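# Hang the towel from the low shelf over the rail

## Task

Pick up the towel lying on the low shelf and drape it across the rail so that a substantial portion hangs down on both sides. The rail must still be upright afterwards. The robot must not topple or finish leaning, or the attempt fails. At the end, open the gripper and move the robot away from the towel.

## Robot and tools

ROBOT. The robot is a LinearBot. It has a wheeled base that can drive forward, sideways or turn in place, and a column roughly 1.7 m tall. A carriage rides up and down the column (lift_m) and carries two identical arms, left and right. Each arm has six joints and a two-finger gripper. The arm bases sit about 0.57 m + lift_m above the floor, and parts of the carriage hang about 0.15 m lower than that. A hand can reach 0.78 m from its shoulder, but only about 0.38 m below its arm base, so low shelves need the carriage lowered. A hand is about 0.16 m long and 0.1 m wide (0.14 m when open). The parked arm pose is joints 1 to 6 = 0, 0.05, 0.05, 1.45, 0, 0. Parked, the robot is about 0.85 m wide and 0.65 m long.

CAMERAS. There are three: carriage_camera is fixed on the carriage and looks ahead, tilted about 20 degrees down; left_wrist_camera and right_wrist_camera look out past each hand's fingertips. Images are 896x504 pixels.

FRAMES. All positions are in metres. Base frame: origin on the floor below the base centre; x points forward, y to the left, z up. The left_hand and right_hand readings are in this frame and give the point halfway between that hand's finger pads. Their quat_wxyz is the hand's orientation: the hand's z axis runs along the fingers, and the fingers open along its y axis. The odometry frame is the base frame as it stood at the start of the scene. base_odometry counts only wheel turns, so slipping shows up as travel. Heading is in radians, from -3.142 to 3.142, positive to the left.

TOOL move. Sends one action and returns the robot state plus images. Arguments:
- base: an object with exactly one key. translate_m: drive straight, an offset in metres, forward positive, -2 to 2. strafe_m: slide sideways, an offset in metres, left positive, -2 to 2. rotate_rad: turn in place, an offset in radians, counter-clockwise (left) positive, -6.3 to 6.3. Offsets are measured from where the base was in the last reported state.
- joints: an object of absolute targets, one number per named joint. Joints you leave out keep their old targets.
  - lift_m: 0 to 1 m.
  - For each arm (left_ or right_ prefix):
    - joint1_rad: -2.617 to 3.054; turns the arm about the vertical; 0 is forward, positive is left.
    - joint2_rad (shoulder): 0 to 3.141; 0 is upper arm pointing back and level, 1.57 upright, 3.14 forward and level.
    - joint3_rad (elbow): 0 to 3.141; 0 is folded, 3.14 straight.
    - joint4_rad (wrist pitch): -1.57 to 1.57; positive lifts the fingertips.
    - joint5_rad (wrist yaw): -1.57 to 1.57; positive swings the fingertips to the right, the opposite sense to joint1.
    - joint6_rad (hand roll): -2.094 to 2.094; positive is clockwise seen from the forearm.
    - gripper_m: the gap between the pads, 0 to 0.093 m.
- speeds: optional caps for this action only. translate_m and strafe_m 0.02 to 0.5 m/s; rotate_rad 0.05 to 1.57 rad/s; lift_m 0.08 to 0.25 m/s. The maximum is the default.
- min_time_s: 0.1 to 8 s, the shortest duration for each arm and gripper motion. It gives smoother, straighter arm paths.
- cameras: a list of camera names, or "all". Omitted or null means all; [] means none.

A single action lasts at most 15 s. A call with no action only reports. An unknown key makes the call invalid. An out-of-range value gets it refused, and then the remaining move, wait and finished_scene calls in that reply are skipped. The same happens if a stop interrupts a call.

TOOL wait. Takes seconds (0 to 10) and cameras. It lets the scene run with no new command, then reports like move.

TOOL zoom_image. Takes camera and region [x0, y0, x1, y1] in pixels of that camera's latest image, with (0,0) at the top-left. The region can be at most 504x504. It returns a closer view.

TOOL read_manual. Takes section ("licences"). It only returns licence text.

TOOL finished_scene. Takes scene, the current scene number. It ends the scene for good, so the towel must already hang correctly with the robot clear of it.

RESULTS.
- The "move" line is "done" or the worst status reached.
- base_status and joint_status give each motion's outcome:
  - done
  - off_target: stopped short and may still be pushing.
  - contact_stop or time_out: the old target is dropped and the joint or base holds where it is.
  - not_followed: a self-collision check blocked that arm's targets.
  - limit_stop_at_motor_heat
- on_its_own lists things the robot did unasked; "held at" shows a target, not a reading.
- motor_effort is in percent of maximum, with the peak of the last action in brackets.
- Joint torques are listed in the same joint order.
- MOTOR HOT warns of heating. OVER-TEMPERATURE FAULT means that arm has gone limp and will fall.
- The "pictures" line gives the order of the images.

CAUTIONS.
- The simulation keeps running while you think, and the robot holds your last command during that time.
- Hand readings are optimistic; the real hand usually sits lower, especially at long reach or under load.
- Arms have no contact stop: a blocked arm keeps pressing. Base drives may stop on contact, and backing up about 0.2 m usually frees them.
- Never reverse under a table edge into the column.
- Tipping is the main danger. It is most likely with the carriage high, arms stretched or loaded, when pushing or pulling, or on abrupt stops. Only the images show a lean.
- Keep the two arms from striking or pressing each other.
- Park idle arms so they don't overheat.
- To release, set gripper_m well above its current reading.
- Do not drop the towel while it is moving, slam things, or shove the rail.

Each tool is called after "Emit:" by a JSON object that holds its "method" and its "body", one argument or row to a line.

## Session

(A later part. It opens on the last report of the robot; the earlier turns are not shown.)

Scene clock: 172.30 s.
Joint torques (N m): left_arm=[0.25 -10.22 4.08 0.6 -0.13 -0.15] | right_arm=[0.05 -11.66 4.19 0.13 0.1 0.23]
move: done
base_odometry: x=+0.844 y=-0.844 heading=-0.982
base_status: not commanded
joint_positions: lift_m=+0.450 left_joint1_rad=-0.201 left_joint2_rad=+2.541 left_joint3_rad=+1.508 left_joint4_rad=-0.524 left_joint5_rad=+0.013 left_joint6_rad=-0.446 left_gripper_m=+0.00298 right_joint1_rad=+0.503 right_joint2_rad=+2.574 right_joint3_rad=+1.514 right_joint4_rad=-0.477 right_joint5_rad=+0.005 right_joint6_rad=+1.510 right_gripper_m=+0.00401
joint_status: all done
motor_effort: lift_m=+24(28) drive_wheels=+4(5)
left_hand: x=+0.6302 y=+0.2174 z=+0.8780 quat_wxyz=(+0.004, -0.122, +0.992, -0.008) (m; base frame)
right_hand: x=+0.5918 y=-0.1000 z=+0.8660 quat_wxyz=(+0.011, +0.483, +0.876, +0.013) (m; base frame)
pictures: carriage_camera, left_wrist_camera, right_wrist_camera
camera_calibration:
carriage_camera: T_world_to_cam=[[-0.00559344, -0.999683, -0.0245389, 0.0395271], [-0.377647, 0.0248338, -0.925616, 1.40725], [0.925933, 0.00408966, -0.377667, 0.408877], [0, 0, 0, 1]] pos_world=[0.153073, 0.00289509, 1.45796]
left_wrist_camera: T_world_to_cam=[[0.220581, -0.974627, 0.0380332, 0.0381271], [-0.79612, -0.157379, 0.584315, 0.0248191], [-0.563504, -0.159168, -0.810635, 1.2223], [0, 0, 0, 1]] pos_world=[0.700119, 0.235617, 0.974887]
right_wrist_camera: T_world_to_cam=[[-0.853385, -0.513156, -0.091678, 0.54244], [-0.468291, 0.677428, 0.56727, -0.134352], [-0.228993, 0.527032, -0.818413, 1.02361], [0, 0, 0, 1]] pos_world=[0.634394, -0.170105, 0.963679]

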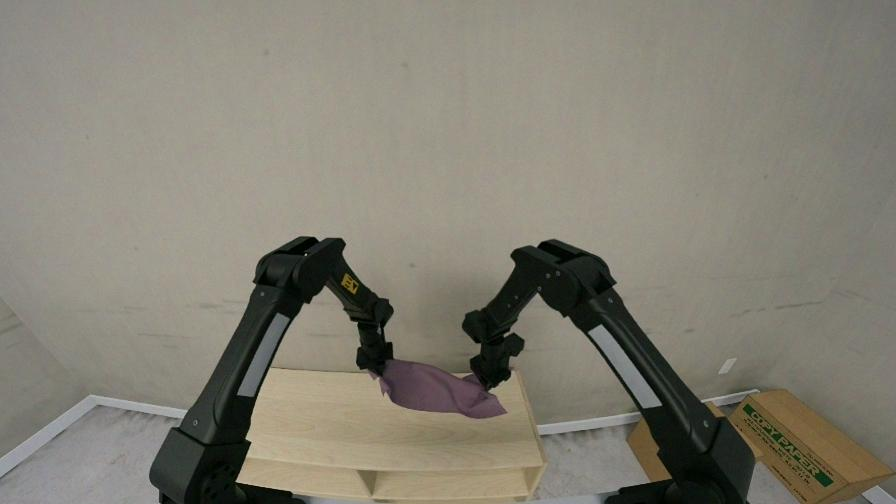

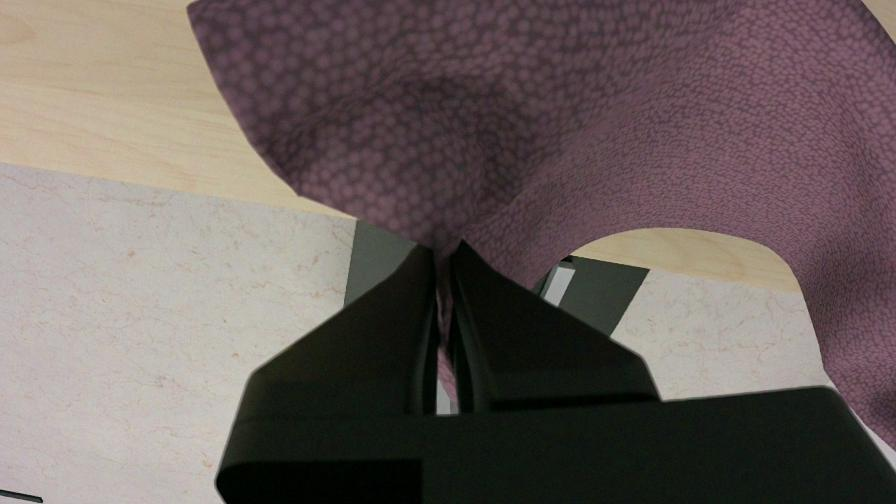

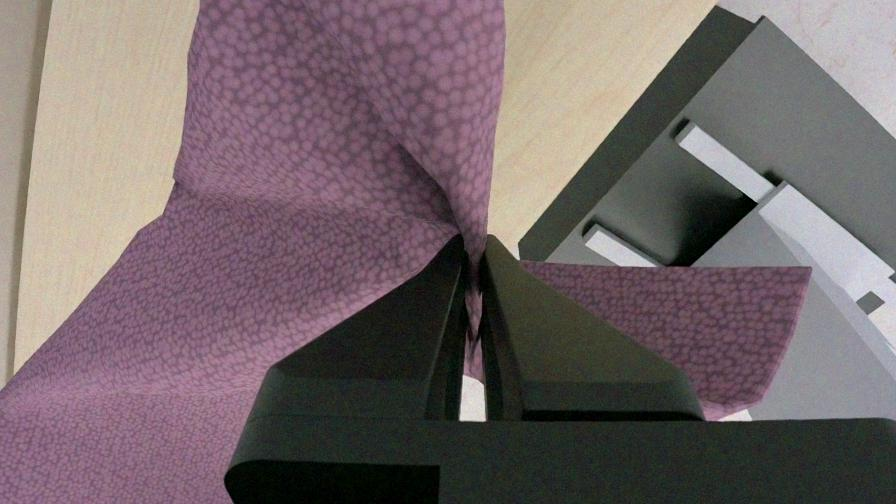

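Emit:
{"method": "move", "body": {
  "joints": {"lift_m": 0.8},
  "base": {"translate_m": -0.22},
  "speeds": {"lift_m": 0.2, "translate_m": 0.2},
  "cameras": ["carriage_camera"]
}}

Emit:
{"method": "move", "body": {
  "base": {"rotate_rad": 3.13},
  "speeds": {"rotate_rad": 0.8},
  "cameras": ["carriage_camera"]
}}

Scene clock: 216.80 s.
Joint torques (N m): left_arm=[0.06 -11.17 4.21 0.55 -0.13 -0.16] | right_arm=[-0.1 -12.71 4.22 0.24 0.13 0.22]
move: done
base_odometry: x=+0.722 y=-0.661 heading=-0.982
base_status: done
joint_positions: lift_m=+0.800 left_joint1_rad=-0.198 left_joint2_rad=+2.551 left_joint3_rad=+1.506 left_joint4_rad=-0.521 left_joint5_rad=+0.011 left_joint6_rad=-0.447 left_gripper_m=+0.00297 right_joint1_rad=+0.504 right_joint2_rad=+2.583 right_joint3_rad=+1.514 right_joint4_rad=-0.481 right_joint5_rad=+0.003 right_joint6_rad=+1.510 right_gripper_m=+0.00401
joint_status: all done
motor_effort: lift_m=+25(30) drive_wheels=-1(12)
left_hand: x=+0.6280 y=+0.2195 z=+1.2238 quat_wxyz=(+0.001, -0.124, +0.992, -0.006) (m; base frame)
right_hand: x=+0.5880 y=-0.1007 z=+1.2124 quat_wxyz=(+0.006, +0.482, +0.876, +0.008) (m; base frame)
pictures: carriage_camera
camera_calibration:
carriage_camera: T_world_to_cam=[[-0.00559344, -0.999683, -0.0245389, 0.0481147], [-0.377647, 0.0248338, -0.925616, 1.73118], [0.925933, 0.00408966, -0.377667, 0.541045], [0, 0, 0, 1]] pos_world=[0.153073, 0.00289509, 1.80792]

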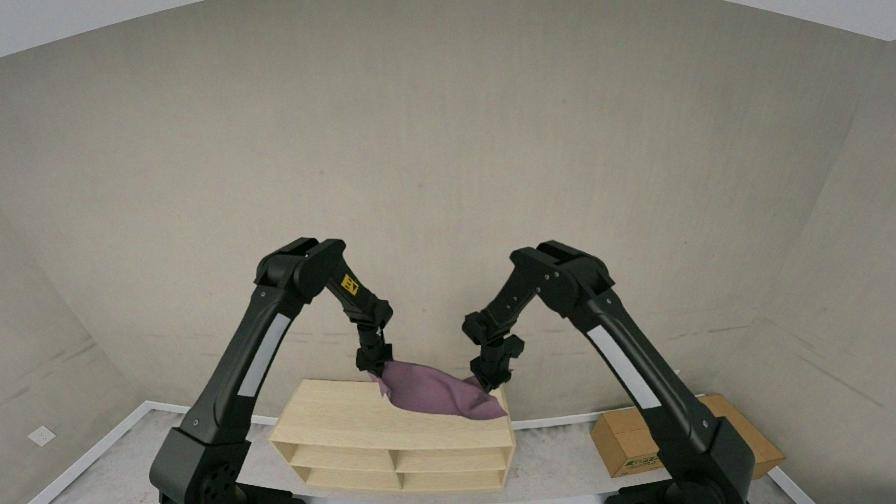

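Scene clock: 222.00 s.
Joint torques (N m): left_arm=[-0.75 -11.15 4.12 0.53 -0.11 -0.16] | right_arm=[-0.1 -12.53 4.12 0.17 0.14 0.24]
move: done
base_odometry: x=+0.722 y=-0.661 heading=+2.147
base_status: done
joint_positions: lift_m=+0.800 left_joint1_rad=-0.190 left_joint2_rad=+2.551 left_joint3_rad=+1.506 left_joint4_rad=-0.520 left_joint5_rad=+0.010 left_joint6_rad=-0.447 left_gripper_m=+0.00296 right_joint1_rad=+0.506 right_joint2_rad=+2.583 right_joint3_rad=+1.514 right_joint4_rad=-0.483 right_joint5_rad=+0.003 right_joint6_rad=+1.510 right_gripper_m=+0.00401
joint_status: not commanded
motor_effort: lift_m=+25(25) drive_wheels=+8(13)
left_hand: x=+0.6289 y=+0.2228 z=+1.2238 quat_wxyz=(+0.002, -0.128, +0.992, -0.006) (m; base frame)
right_hand: x=+0.5874 y=-0.1005 z=+1.2124 quat_wxyz=(+0.006, +0.481, +0.876, +0.007) (m; base frame)
pictures: carriage_camera
camera_calibration:
carriage_camera: T_world_to_cam=[[-0.00559344, -0.999683, -0.0245389, 0.0481147], [-0.377647, 0.0248338, -0.925616, 1.73118], [0.925933, 0.00408966, -0.377667, 0.541045], [0, 0, 0, 1]] pos_world=[0.153073, 0.00289509, 1.80792]

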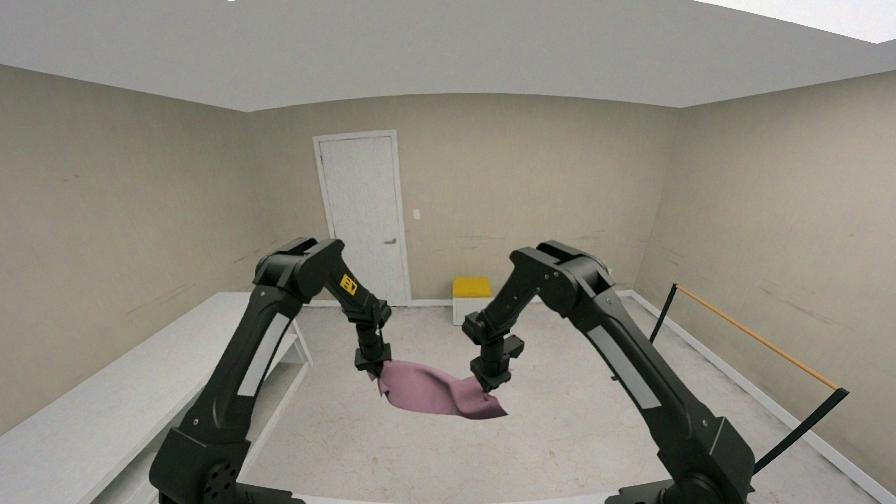

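Emit:
{"method": "move", "body": {
  "joints": {"lift_m": 0.95},
  "base": {"strafe_m": -1.68},
  "speeds": {"lift_m": 0.2, "strafe_m": 0.3},
  "cameras": ["carriage_camera"]
}}

Scene clock: 243.97 s.
Joint torques (N m): left_arm=[-0.21 -11.11 4.26 0.52 -0.09 -0.17] | right_arm=[-0.21 -12.63 4.22 0.16 0.14 0.23]
move: done
base_odometry: x=+2.129 y=+0.257 heading=+2.148
base_status: done
joint_positions: lift_m=+0.950 left_joint1_rad=-0.195 left_joint2_rad=+2.552 left_joint3_rad=+1.505 left_joint4_rad=-0.519 left_joint5_rad=+0.010 left_joint6_rad=-0.447 left_gripper_m=+0.00296 right_joint1_rad=+0.505 right_joint2_rad=+2.584 right_joint3_rad=+1.512 right_joint4_rad=-0.483 right_joint5_rad=+0.002 right_joint6_rad=+1.510 right_gripper_m=+0.00401
joint_status: all done
motor_effort: lift_m=+25(30) drive_wheels=-6(16)
left_hand: x=+0.6277 y=+0.2208 z=+1.3733 quat_wxyz=(+0.001, -0.125, +0.992, -0.005) (m; base frame)
right_hand: x=+0.5866 y=-0.1012 z=+1.3616 quat_wxyz=(+0.005, +0.482, +0.876, +0.006) (m; base frame)
pictures: carriage_camera
camera_calibration:
carriage_camera: T_world_to_cam=[[-0.00559344, -0.999683, -0.0245389, 0.0517953], [-0.377647, 0.0248338, -0.925616, 1.87001], [0.925933, 0.00408966, -0.377667, 0.597691], [0, 0, 0, 1]] pos_world=[0.153073, 0.00289509, 1.95791]

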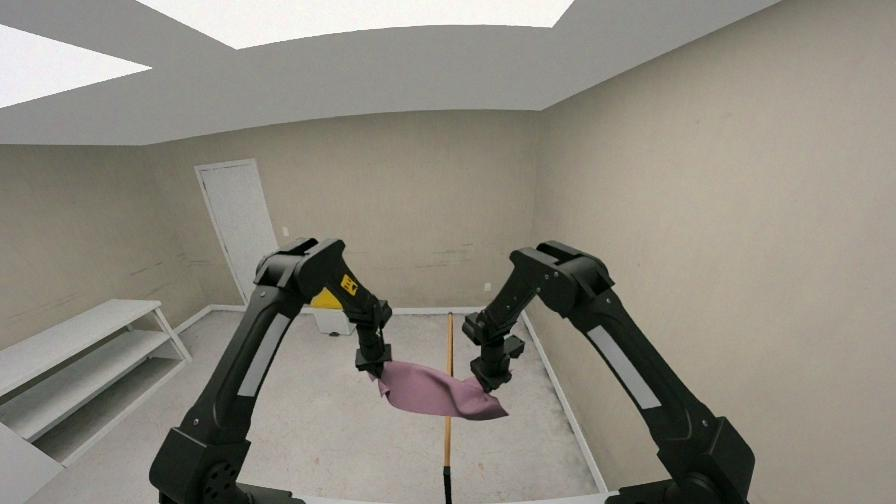

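Emit:
{"method": "move", "body": {
  "base": {"rotate_rad": -0.033},
  "joints": {"left_joint1_rad": -0.23, "left_joint2_rad": 2.676, "left_joint3_rad": 1.75, "left_joint4_rad": -0.645, "left_joint6_rad": -0.23, "right_joint1_rad": 0.23, "right_joint2_rad": 2.676, "right_joint3_rad": 1.75, "right_joint4_rad": -0.645, "right_joint6_rad": 0.21},
  "min_time_s": 2.5,
  "cameras": []
}}

Emit:
{"method": "move", "body": {
  "base": {"strafe_m": 0.03},
  "cameras": ["carriage_camera"]
}}

Emit:
{"method": "zoom_image", "body": {
  "camera": "carriage_camera",
  "region": [300, 280, 600, 504]
}}

Scene clock: 256.20 s.
Joint torques (N m): left_arm=[-0.53 -10.7 6.2 0.3 -0.07 0.02] | right_arm=[-1.16 -12.16 6.57 0.12 0.09 -0.1]
move: done
base_odometry: x=+2.129 y=+0.257 heading=+2.116
base_status: done
joint_positions: lift_m=+0.950 left_joint1_rad=-0.227 left_joint2_rad=+2.652 left_joint3_rad=+1.732 left_joint4_rad=-0.622 left_joint5_rad=+0.009 left_joint6_rad=-0.239 left_gripper_m=+0.00296 right_joint1_rad=+0.239 right_joint2_rad=+2.647 right_joint3_rad=+1.734 right_joint4_rad=-0.624 right_joint5_rad=+0.001 right_joint6_rad=+0.228 right_gripper_m=+0.00400
joint_status: all done
motor_effort: lift_m=+25(25) drive_wheels=-6(11)
left_hand: x=+0.6651 y=+0.1985 z=+1.3742 quat_wxyz=(+0.013, -0.006, +1.000, -0.008) (m; base frame)
right_hand: x=+0.6658 y=-0.1946 z=+1.3766 quat_wxyz=(+0.017, -0.006, +1.000, +0.004) (m; base frame)
pictures: none
No camera images: "cameras" was empty.

Scene clock: 257.37 s.
Joint torques (N m): left_arm=[-0.18 -10.63 6.31 0.32 -0.1 0.03] | right_arm=[-1.02 -12.16 6.49 0.16 0.13 -0.1]
move: done
base_odometry: x=+2.104 y=+0.241 heading=+2.116
base_status: done
joint_positions: lift_m=+0.950 left_joint1_rad=-0.231 left_joint2_rad=+2.652 left_joint3_rad=+1.732 left_joint4_rad=-0.625 left_joint5_rad=+0.009 left_joint6_rad=-0.239 left_gripper_m=+0.00296 right_joint1_rad=+0.238 right_joint2_rad=+2.647 right_joint3_rad=+1.734 right_joint4_rad=-0.627 right_joint5_rad=-0.004 right_joint6_rad=+0.226 right_gripper_m=+0.00400
joint_status: not commanded
motor_effort: lift_m=+25(25) drive_wheels=-8(11)
left_hand: x=+0.6638 y=+0.1969 z=+1.3742 quat_wxyz=(+0.011, -0.004, +1.000, -0.007) (m; base frame)
right_hand: x=+0.6652 y=-0.1944 z=+1.3767 quat_wxyz=(+0.015, -0.006, +1.000, +0.005) (m; base frame)
pictures: carriage_camera
camera_calibration:
carriage_camera: T_world_to_cam=[[-0.00559344, -0.999683, -0.0245389, 0.0517953], [-0.377647, 0.0248338, -0.925616, 1.87001], [0.925933, 0.00408966, -0.377667, 0.597691], [0, 0, 0, 1]] pos_world=[0.153073, 0.00289509, 1.95791]

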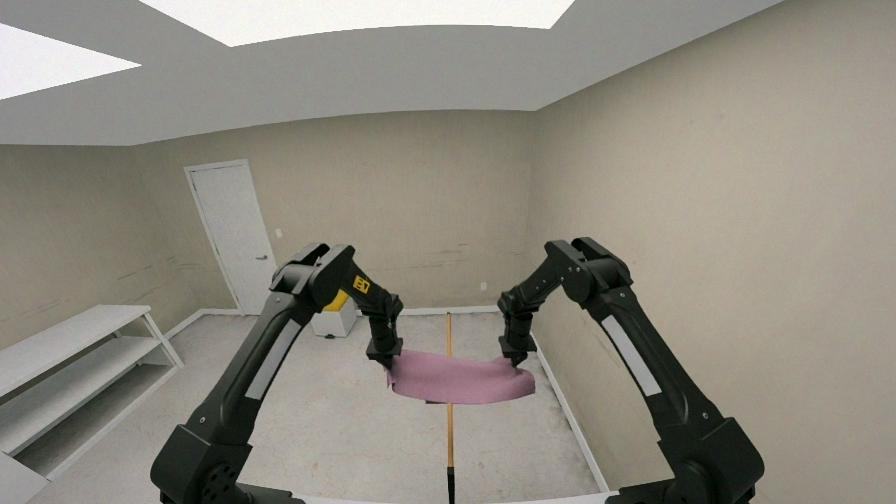

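Scaled by 1.680 from the camera's 896x504 image, which has a finer 1280x720 frame.

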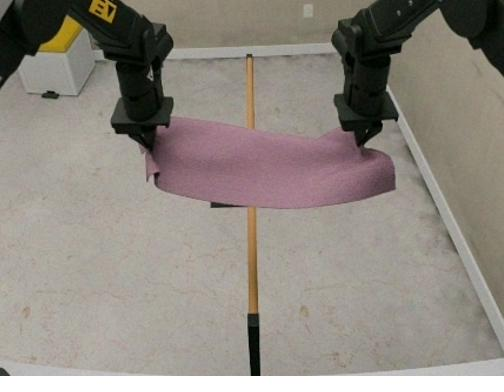

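Emit:
{"method": "move", "body": {
  "base": {"translate_m": 0.085},
  "speeds": {"translate_m": 0.15},
  "cameras": []
}}

Emit:
{"method": "move", "body": {
  "joints": {"lift_m": 0.66},
  "speeds": {"lift_m": 0.15},
  "cameras": ["carriage_camera"]
}}

Emit:
{"method": "zoom_image", "body": {
  "camera": "carriage_camera",
  "region": [300, 280, 600, 504]
}}

Scene clock: 280.47 s.
Joint torques (N m): left_arm=[-0.02 -10.77 5.98 0.34 -0.11 0.01] | right_arm=[-0.91 -12.26 6.5 0.2 0.16 -0.11]
move: done
base_odometry: x=+2.060 y=+0.314 heading=+2.115
base_status: done
joint_positions: lift_m=+0.950 left_joint1_rad=-0.233 left_joint2_rad=+2.653 left_joint3_rad=+1.735 left_joint4_rad=-0.629 left_joint5_rad=+0.009 left_joint6_rad=-0.239 left_gripper_m=+0.00296 right_joint1_rad=+0.236 right_joint2_rad=+2.647 right_joint3_rad=+1.734 right_joint4_rad=-0.631 right_joint5_rad=-0.004 right_joint6_rad=+0.226 right_gripper_m=+0.00400
joint_status: not commanded
motor_effort: lift_m=+25(25) drive_wheels=-5(13)
left_hand: x=+0.6637 y=+0.1963 z=+1.3745 quat_wxyz=(+0.011, -0.003, +1.000, -0.007) (m; base frame)
right_hand: x=+0.6644 y=-0.1955 z=+1.3767 quat_wxyz=(+0.013, -0.005, +1.000, +0.005) (m; base frame)
pictures: none
No camera images: "cameras" was empty.

Scene clock: 282.83 s.
Joint torques (N m): left_arm=[-0.13 -11.79 5.5 0.36 -0.09 0] | right_arm=[-0.87 -13.48 5.59 0.24 0.13 -0.1]
move: done
base_odometry: x=+2.060 y=+0.314 heading=+2.115
base_status: not commanded
joint_positions: lift_m=+0.660 left_joint1_rad=-0.233 left_joint2_rad=+2.664 left_joint3_rad=+1.740 left_joint4_rad=-0.631 left_joint5_rad=+0.009 left_joint6_rad=-0.238 left_gripper_m=+0.00296 right_joint1_rad=+0.236 right_joint2_rad=+2.661 right_joint3_rad=+1.742 right_joint4_rad=-0.633 right_joint5_rad=-0.004 right_joint6_rad=+0.226 right_gripper_m=+0.00400
joint_status: all done
motor_effort: lift_m=+20(20) drive_wheels=+6(6)
left_hand: x=+0.6622 y=+0.1967 z=+1.0810 quat_wxyz=(+0.007, -0.003, +1.000, -0.006) (m; base frame)
right_hand: x=+0.6632 y=-0.1957 z=+1.0826 quat_wxyz=(+0.009, -0.005, +1.000, +0.004) (m; base frame)
pictures: carriage_camera
camera_calibration:
carriage_camera: T_world_to_cam=[[-0.00559344, -0.999683, -0.0245389, 0.0446933], [-0.377647, 0.0248338, -0.925616, 1.60212], [0.925933, 0.00408966, -0.377667, 0.488388], [0, 0, 0, 1]] pos_world=[0.153073, 0.00289509, 1.66849]

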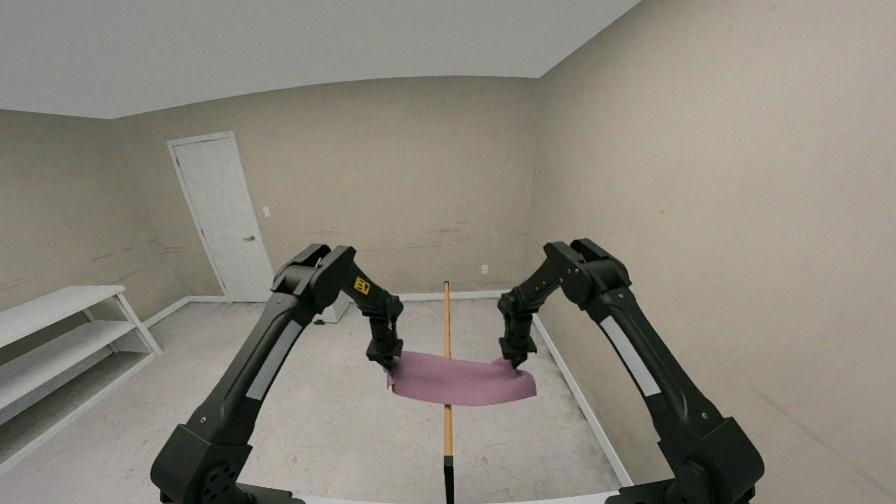

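Scaled by 1.680 from the camera's 896x504 image, which has a finer 1280x720 frame.

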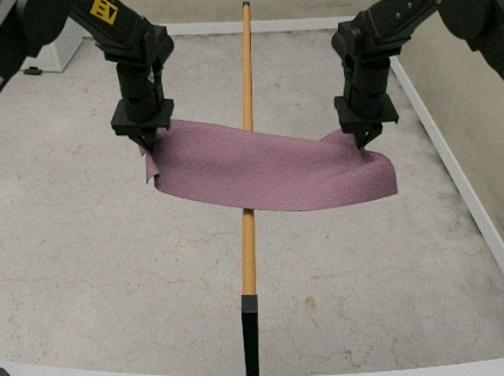

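Emit:
{"method": "move", "body": {
  "cameras": ["carriage_camera"]
}}

Scene clock: 294.67 s.
Joint torques (N m): left_arm=[-0.09 -11.88 5.56 0.35 -0.08 0.01] | right_arm=[-0.83 -13.45 5.79 0.18 0.13 -0.1]
base_odometry: x=+2.060 y=+0.314 heading=+2.115
base_status: not commanded
joint_positions: lift_m=+0.660 left_joint1_rad=-0.233 left_joint2_rad=+2.664 left_joint3_rad=+1.740 left_joint4_rad=-0.631 left_joint5_rad=+0.009 left_joint6_rad=-0.238 left_gripper_m=+0.00296 right_joint1_rad=+0.236 right_joint2_rad=+2.661 right_joint3_rad=+1.742 right_joint4_rad=-0.633 right_joint5_rad=-0.004 right_joint6_rad=+0.226 right_gripper_m=+0.00400
joint_status: all done
motor_effort: lift_m=+20(20) drive_wheels=+6(6)
left_hand: x=+0.6622 y=+0.1967 z=+1.0810 quat_wxyz=(+0.007, -0.003, +1.000, -0.006) (m; base frame)
right_hand: x=+0.6632 y=-0.1957 z=+1.0826 quat_wxyz=(+0.009, -0.005, +1.000, +0.004) (m; base frame)
pictures: carriage_camera
camera_calibration:
carriage_camera: T_world_to_cam=[[-0.00559344, -0.999683, -0.0245389, 0.0446933], [-0.377647, 0.0248338, -0.925616, 1.60212], [0.925933, 0.00408966, -0.377667, 0.488388], [0, 0, 0, 1]] pos_world=[0.153073, 0.00289509, 1.66849]

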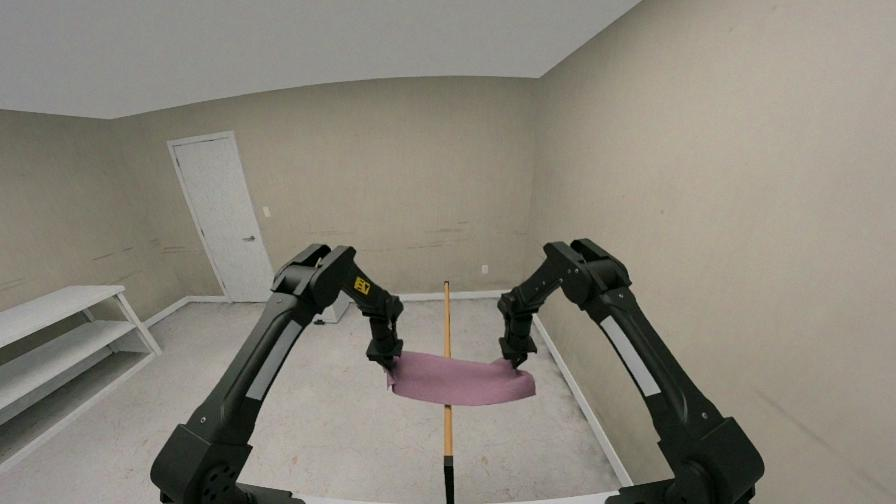

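Emit:
{"method": "move", "body": {
  "joints": {"lift_m": 0.45, "left_joint1_rad": -0.432, "left_joint2_rad": 2.81, "left_joint3_rad": 2.022, "left_joint4_rad": -0.795, "left_joint5_rad": 0, "left_joint6_rad": -0.432, "right_joint1_rad": 0.432, "right_joint2_rad": 2.81, "right_joint3_rad": 2.022, "right_joint4_rad": -0.795, "right_joint5_rad": 0, "right_joint6_rad": 0.42},
  "speeds": {"lift_m": 0.1},
  "min_time_s": 2.5,
  "cameras": ["carriage_camera"]
}}

Emit:
{"method": "zoom_image", "body": {
  "camera": "carriage_camera",
  "region": [300, 240, 600, 504]
}}

Scene clock: 303.03 s.
Joint torques (N m): left_arm=[-0.85 -11.73 6.61 0.29 -0.11 -0.18] | right_arm=[0.35 -13.27 6.97 0.12 0.16 0.29]
move: done
base_odometry: x=+2.060 y=+0.314 heading=+2.115
base_status: not commanded
joint_positions: lift_m=+0.450 left_joint1_rad=-0.426 left_joint2_rad=+2.788 left_joint3_rad=+2.004 left_joint4_rad=-0.772 left_joint5_rad=+0.009 left_joint6_rad=-0.423 left_gripper_m=+0.00296 right_joint1_rad=+0.426 right_joint2_rad=+2.783 right_joint3_rad=+2.007 right_joint4_rad=-0.774 right_joint5_rad=-0.004 right_joint6_rad=+0.404 right_gripper_m=+0.00400
joint_status: all done
motor_effort: lift_m=+20(20) drive_wheels=+6(6)
left_hand: x=+0.6639 y=+0.0999 z=+0.8702 quat_wxyz=(+0.005, +0.002, +1.000, -0.007) (m; base frame)
right_hand: x=+0.6659 y=-0.1001 z=+0.8729 quat_wxyz=(+0.008, -0.011, +1.000, +0.006) (m; base frame)
pictures: carriage_camera
camera_calibration:
carriage_camera: T_world_to_cam=[[-0.00559344, -0.999683, -0.0245389, 0.0395404], [-0.377647, 0.0248338, -0.925616, 1.40775], [0.925933, 0.00408966, -0.377667, 0.409081], [0, 0, 0, 1]] pos_world=[0.153073, 0.00289509, 1.4585]

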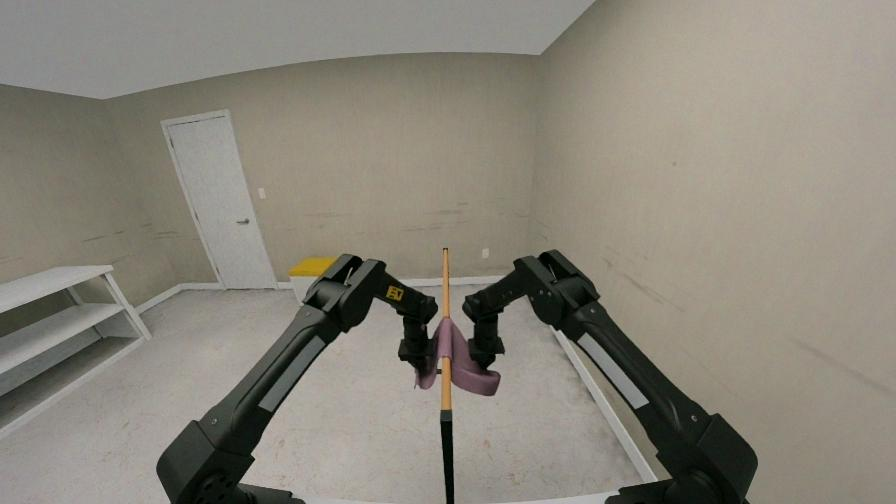

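Scaled by 1.680 from the camera's 896x504 image, which has a finer 1280x720 frame.

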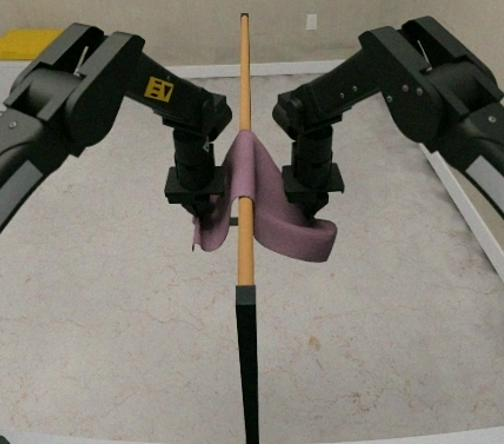

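Emit:
{"method": "move", "body": {
  "joints": {"lift_m": 0.39},
  "speeds": {"lift_m": 0.08},
  "cameras": ["all"]
}}

Emit:
{"method": "zoom_image", "body": {
  "camera": "carriage_camera",
  "region": [300, 240, 600, 504]
}}

Scene clock: 307.73 s.
Joint torques (N m): left_arm=[-0.14 -11.77 3.84 0.24 -0.38 -0.17] | right_arm=[-0.62 -13.5 4.52 0.03 0.47 0.21]
move: done
base_odometry: x=+2.060 y=+0.314 heading=+2.115
base_status: not commanded
joint_positions: lift_m=+0.391 left_joint1_rad=-0.434 left_joint2_rad=+2.785 left_joint3_rad=+2.042 left_joint4_rad=-0.756 left_joint5_rad=+0.037 left_joint6_rad=-0.424 left_gripper_m=+0.00296 right_joint1_rad=+0.437 right_joint2_rad=+2.783 right_joint3_rad=+2.037 right_joint4_rad=-0.755 right_joint5_rad=-0.032 right_joint6_rad=+0.406 right_gripper_m=+0.00400
joint_status: all done
motor_effort: lift_m=+18(19) drive_wheels=+5(6)
left_hand: x=+0.6775 y=+0.0844 z=+0.8209 quat_wxyz=(+0.025, +0.006, +0.999, -0.032) (m; base frame)
right_hand: x=+0.6761 y=-0.0840 z=+0.8205 quat_wxyz=(+0.025, -0.016, +0.999, +0.029) (m; base frame)
pictures: carriage_camera, left_wrist_camera, right_wrist_camera
camera_calibration:
carriage_camera: T_world_to_cam=[[-0.00559344, -0.999683, -0.0245389, 0.0380747], [-0.377647, 0.0248338, -0.925616, 1.35246], [0.925933, 0.00408966, -0.377667, 0.386523], [0, 0, 0, 1]] pos_world=[0.153073, 0.00289509, 1.39877]
left_wrist_camera: T_world_to_cam=[[-0.0366314, -0.995898, 0.082733, 0.0396331], [-0.834628, 0.0760198, 0.545543, 0.11314], [-0.549595, -0.0490672, -0.833989, 1.18198], [0, 0, 0, 1]] pos_world=[0.74549, 0.088866, 0.920755]
right_wrist_camera: T_world_to_cam=[[0.0144371, -0.993075, -0.116592, 0.011847], [-0.845384, -0.0743916, 0.528953, 0.143328], [-0.533964, 0.0909284, -0.840604, 1.18505], [0, 0, 0, 1]] pos_world=[0.753769, -0.0853271, 0.921724]

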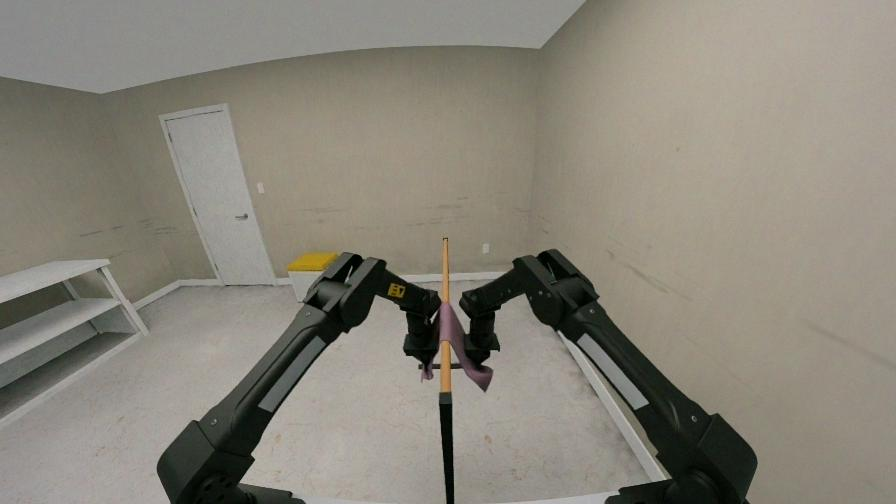

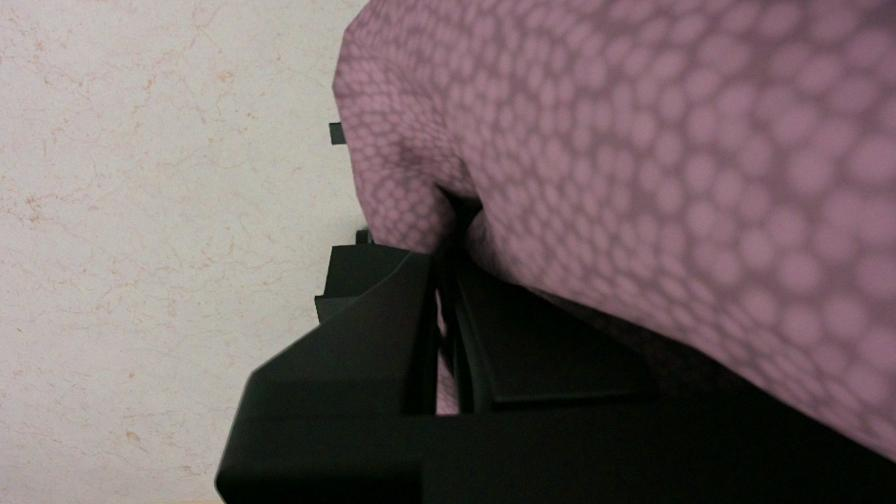

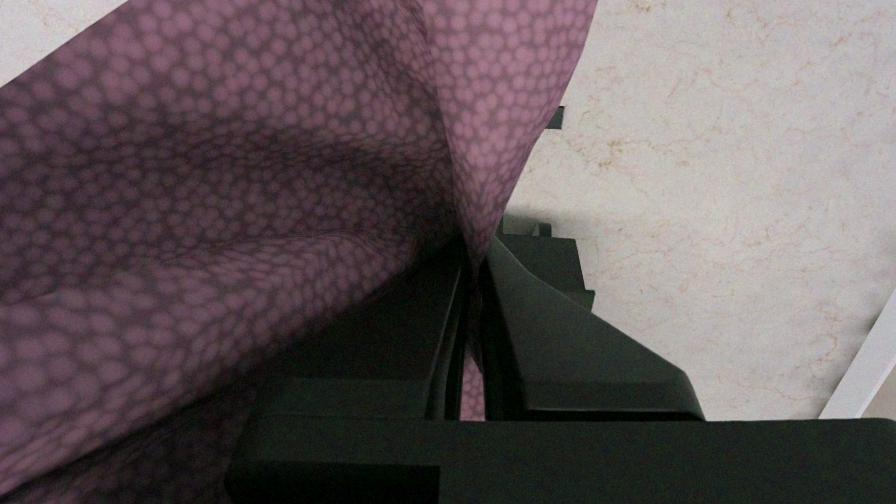

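Scaled by 1.680 from the camera's 896x504 image, which has a finer 1280x720 frame.

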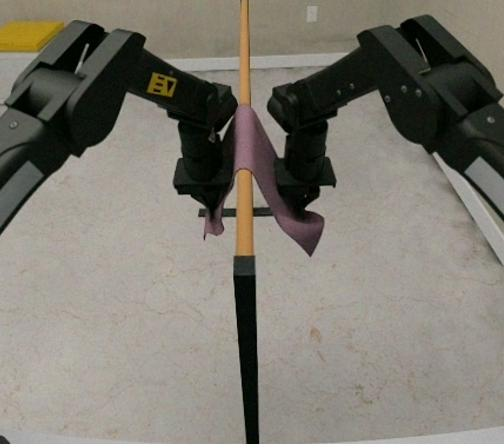

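Emit:
{"method": "move", "body": {
  "joints": {"lift_m": 0.42, "left_joint1_rad": -0.432, "right_joint1_rad": 0.432},
  "speeds": {"lift_m": 0.08},
  "cameras": ["carriage_camera"]
}}

Emit:
{"method": "zoom_image", "body": {
  "camera": "carriage_camera",
  "region": [370, 260, 530, 420]
}}

Scene clock: 320.70 s.
Joint torques (N m): left_arm=[-0.18 -11.62 4.51 0.25 -0.21 -0.17] | right_arm=[-0.81 -13.41 4.78 0.1 0.28 0.21]
move: done
base_odometry: x=+2.060 y=+0.314 heading=+2.115
base_status: not commanded
joint_positions: lift_m=+0.420 left_joint1_rad=-0.434 left_joint2_rad=+2.785 left_joint3_rad=+2.033 left_joint4_rad=-0.764 left_joint5_rad=+0.019 left_joint6_rad=-0.424 left_gripper_m=+0.00296 right_joint1_rad=+0.437 right_joint2_rad=+2.783 right_joint3_rad=+2.034 right_joint4_rad=-0.765 right_joint5_rad=-0.015 right_joint6_rad=+0.407 right_gripper_m=+0.00400
joint_status: all done
motor_effort: lift_m=+24(28) drive_wheels=+6(6)
left_hand: x=+0.6742 y=+0.0893 z=+0.8478 quat_wxyz=(+0.021, +0.005, +1.000, -0.020) (m; base frame)
right_hand: x=+0.6738 y=-0.0882 z=+0.8486 quat_wxyz=(+0.022, -0.016, +0.999, +0.019) (m; base frame)
pictures: carriage_camera
camera_calibration:
carriage_camera: T_world_to_cam=[[-0.00559344, -0.999683, -0.0245389, 0.0387914], [-0.377647, 0.0248338, -0.925616, 1.3795], [0.925933, 0.00408966, -0.377667, 0.397554], [0, 0, 0, 1]] pos_world=[0.153073, 0.00289509, 1.42798]

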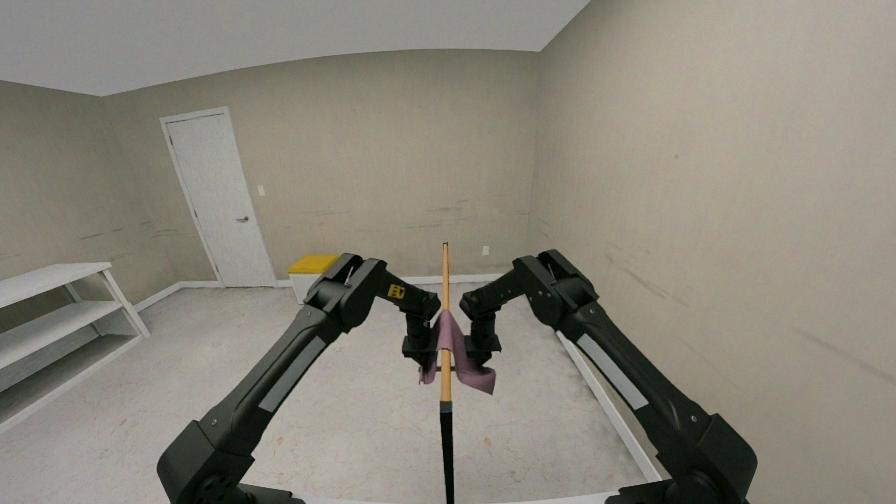

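Scaled by 3.150 from the camera's 896x504 image, which has a finer 1280x720 frame.

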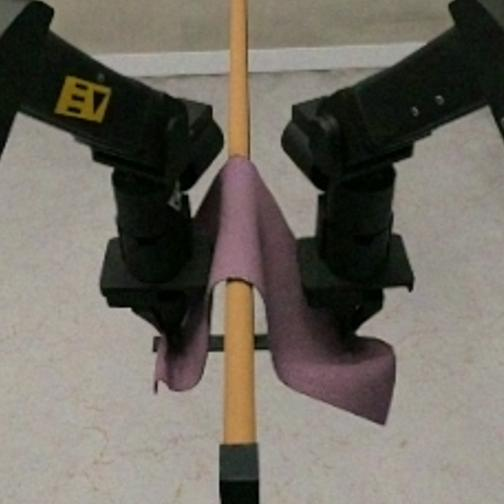

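Emit:
{"method": "move", "body": {
  "joints": {"left_gripper_m": 0.05, "right_gripper_m": 0.05},
  "min_time_s": 3,
  "cameras": ["all"]
}}

Emit:
{"method": "zoom_image", "body": {
  "camera": "carriage_camera",
  "region": [370, 260, 530, 420]
}}

Scene clock: 326.93 s.
Joint torques (N m): left_arm=[-0.18 -11.67 4.41 0.34 -0.13 -0.16] | right_arm=[-0.68 -13.42 4.77 0.21 0.21 0.21]
move: done
base_odometry: x=+2.060 y=+0.314 heading=+2.115
base_status: not commanded
joint_positions: lift_m=+0.420 left_joint1_rad=-0.434 left_joint2_rad=+2.785 left_joint3_rad=+2.033 left_joint4_rad=-0.775 left_joint5_rad=+0.012 left_joint6_rad=-0.424 left_gripper_m=+0.04993 right_joint1_rad=+0.437 right_joint2_rad=+2.783 right_joint3_rad=+2.034 right_joint4_rad=-0.778 right_joint5_rad=-0.009 right_joint6_rad=+0.407 right_gripper_m=+0.04989
joint_status: all done
motor_effort: lift_m=+24(25) drive_wheels=+6(6)
left_hand: x=+0.6722 y=+0.0916 z=+0.8477 quat_wxyz=(+0.018, +0.005, +1.000, -0.015) (m; base frame)
right_hand: x=+0.6714 y=-0.0906 z=+0.8484 quat_wxyz=(+0.018, -0.015, +1.000, +0.013) (m; base frame)
pictures: carriage_camera, left_wrist_camera, right_wrist_camera
camera_calibration:
carriage_camera: T_world_to_cam=[[-0.00559344, -0.999683, -0.0245389, 0.0387914], [-0.377647, 0.0248338, -0.925616, 1.3795], [0.925933, 0.00408966, -0.377667, 0.397554], [0, 0, 0, 1]] pos_world=[0.153073, 0.00289509, 1.42798]
left_wrist_camera: T_world_to_cam=[[-0.0342253, -0.998195, 0.0493406, 0.0712411], [-0.826697, 0.0560184, 0.559851, 0.0779417], [-0.561605, -0.0216286, -0.827123, 1.20149], [0, 0, 0, 1]] pos_world=[0.741634, 0.0927329, 0.946628]
right_wrist_camera: T_world_to_cam=[[0.0112703, -0.996364, -0.0844478, -0.0168621], [-0.837606, -0.0555347, 0.543445, 0.108249], [-0.546159, 0.0646092, -0.835186, 1.20779], [0, 0, 0, 1]] pos_world=[0.750503, -0.0888232, 0.948474]

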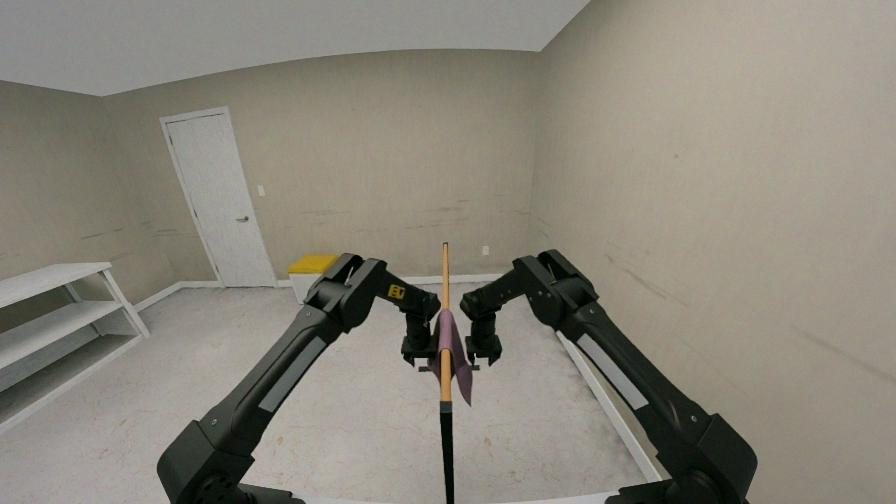

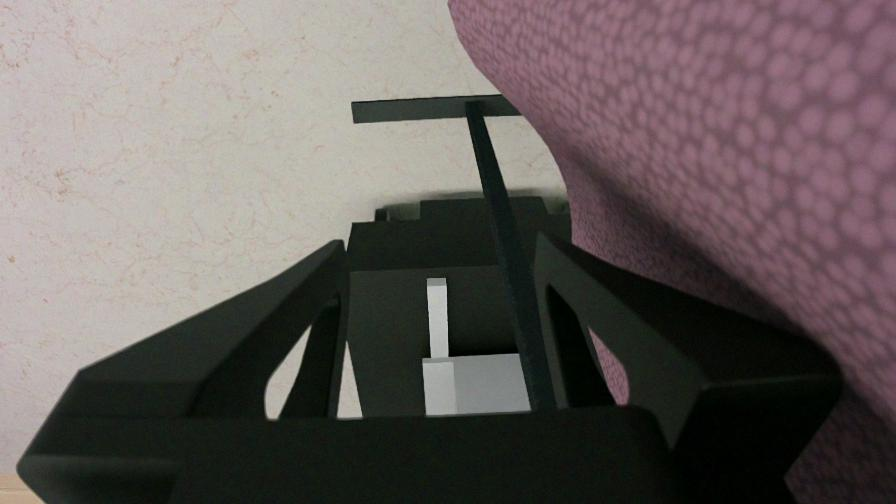

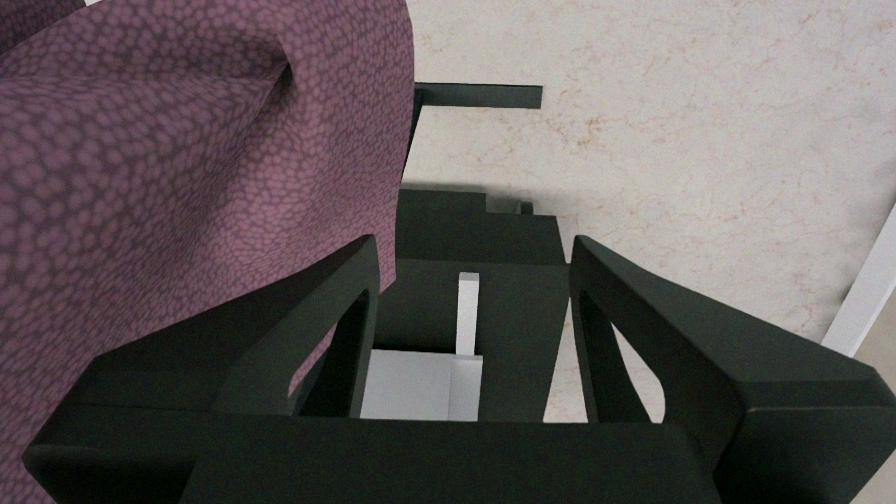

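Scaled by 3.150 from the camera's 896x504 image, which has a finer 1280x720 frame.

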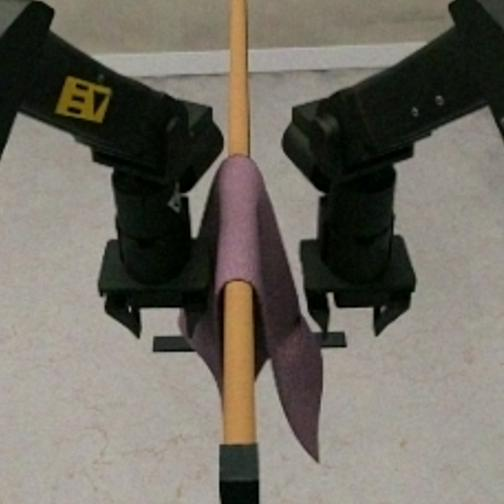

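Emit:
{"method": "move", "body": {
  "joints": {"left_joint1_rad": -0.1, "right_joint1_rad": 0.1},
  "min_time_s": 2,
  "cameras": ["carriage_camera"]
}}

Emit:
{"method": "zoom_image", "body": {
  "camera": "carriage_camera",
  "region": [370, 260, 530, 420]
}}

Scene clock: 332.27 s.
Joint torques (N m): left_arm=[-0.05 -11.62 4.45 0.36 -0.11 -0.17] | right_arm=[-0.7 -13.44 4.78 0.21 0.19 0.2]
move: done
base_odometry: x=+2.060 y=+0.314 heading=+2.115
base_status: not commanded
joint_positions: lift_m=+0.420 left_joint1_rad=-0.103 left_joint2_rad=+2.785 left_joint3_rad=+2.033 left_joint4_rad=-0.775 left_joint5_rad=+0.011 left_joint6_rad=-0.424 left_gripper_m=+0.04993 right_joint1_rad=+0.104 right_joint2_rad=+2.783 right_joint3_rad=+2.034 right_joint4_rad=-0.779 right_joint5_rad=-0.007 right_joint6_rad=+0.407 right_gripper_m=+0.04989
joint_status: all done
motor_effort: lift_m=+24(24) drive_wheels=+6(6)
left_hand: x=+0.7163 y=+0.2497 z=+0.8477 quat_wxyz=(+0.020, -0.159, +0.987, -0.011) (m; base frame)
right_hand: x=+0.7159 y=-0.2498 z=+0.8484 quat_wxyz=(+0.020, +0.151, +0.988, +0.009) (m; base frame)
pictures: carriage_camera
camera_calibration:
carriage_camera: T_world_to_cam=[[-0.00559344, -0.999683, -0.0245389, 0.0387914], [-0.377647, 0.0248338, -0.925616, 1.3795], [0.925933, 0.00408966, -0.377667, 0.397554], [0, 0, 0, 1]] pos_world=[0.153073, 0.00289509, 1.42798]

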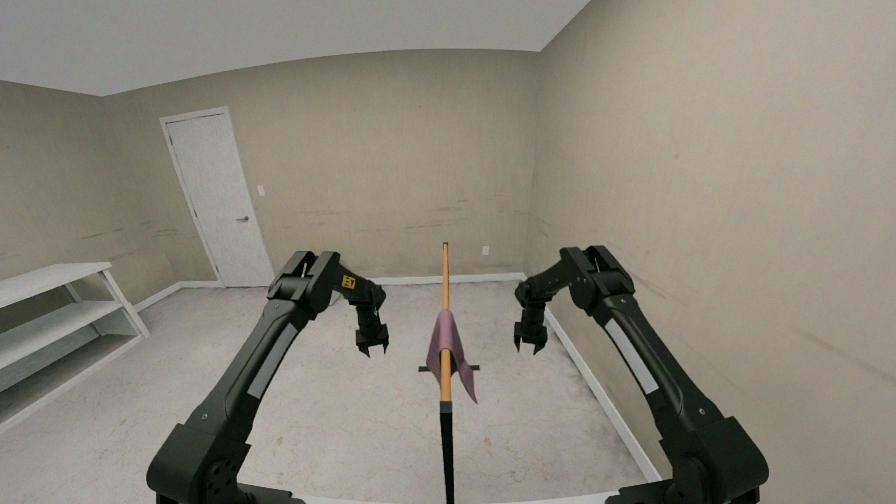

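Scaled by 3.150 from the camera's 896x504 image, which has a finer 1280x720 frame.

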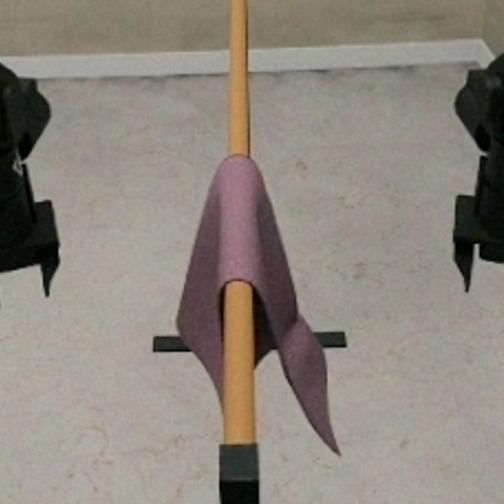

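Emit:
{"method": "move", "body": {
  "base": {"translate_m": -0.42},
  "joints": {"lift_m": 0.46},
  "speeds": {"translate_m": 0.25},
  "cameras": ["carriage_camera", "left_wrist_camera"]
}}

Emit:
{"method": "zoom_image", "body": {
  "camera": "carriage_camera",
  "region": [350, 230, 550, 430]
}}

Scene clock: 339.00 s.
Joint torques (N m): left_arm=[-0.09 -12.78 5.03 0.35 -0.11 -0.15] | right_arm=[-0.51 -14.52 5.35 0.19 0.18 0.21]
move: done
base_odometry: x=+2.278 y=-0.045 heading=+2.115
base_status: done
joint_positions: lift_m=+0.460 left_joint1_rad=-0.102 left_joint2_rad=+2.798 left_joint3_rad=+2.024 left_joint4_rad=-0.782 left_joint5_rad=+0.009 left_joint6_rad=-0.424 left_gripper_m=+0.04993 right_joint1_rad=+0.103 right_joint2_rad=+2.796 right_joint3_rad=+2.026 right_joint4_rad=-0.785 right_joint5_rad=-0.006 right_joint6_rad=+0.407 right_gripper_m=+0.04989
joint_status: all done
motor_effort: lift_m=+24(30) drive_wheels=-1(16)
left_hand: x=+0.7074 y=+0.2517 z=+0.8790 quat_wxyz=(+0.006, -0.160, +0.987, -0.006) (m; base frame)
right_hand: x=+0.7080 y=-0.2516 z=+0.8806 quat_wxyz=(+0.007, +0.151, +0.988, +0.005) (m; base frame)
pictures: carriage_camera, left_wrist_camera
camera_calibration:
carriage_camera: T_world_to_cam=[[-0.00559344, -0.999683, -0.0245389, 0.0397722], [-0.377647, 0.0248338, -0.925616, 1.41649], [0.925933, 0.00408966, -0.377667, 0.412648], [0, 0, 0, 1]] pos_world=[0.153073, 0.00289509, 1.46795]
left_wrist_camera: T_world_to_cam=[[0.294231, -0.955118, 0.0343076, 0.000738083], [-0.782676, -0.220198, 0.582177, 0.0992776], [-0.548494, -0.198146, -0.812338, 1.27278], [0, 0, 0, 1]] pos_world=[0.7756, 0.274763, 0.976108]

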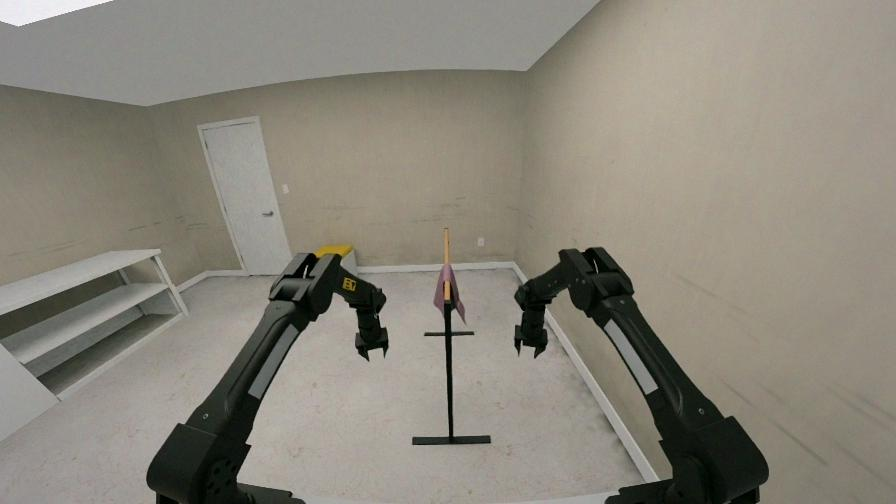

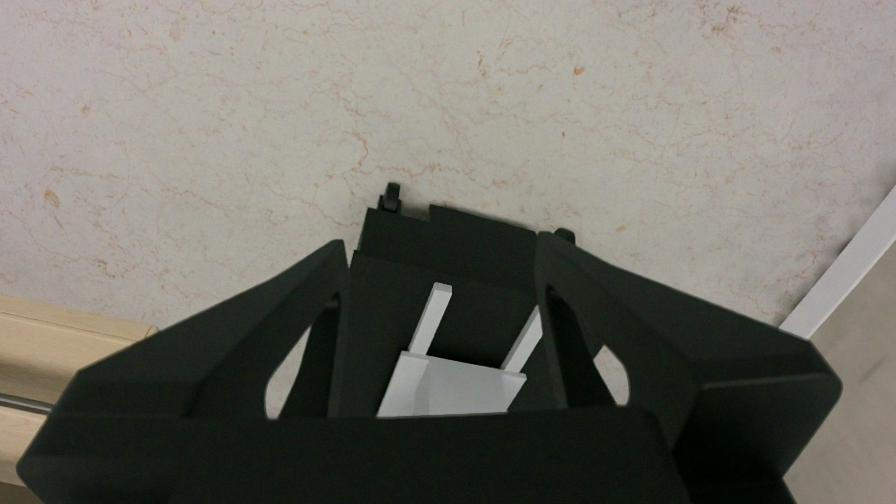

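Scaled by 2.520 from the camera's 896x504 image, which has a finer 1280x720 frame.

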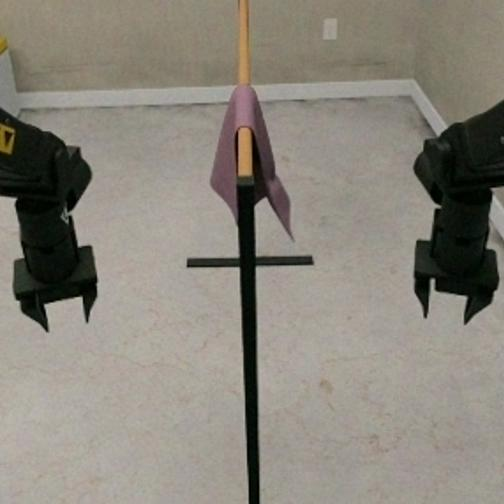

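Emit:
{"method": "finished_scene", "body": {
  "scene": 2
}}

The scene is finished: the task was done.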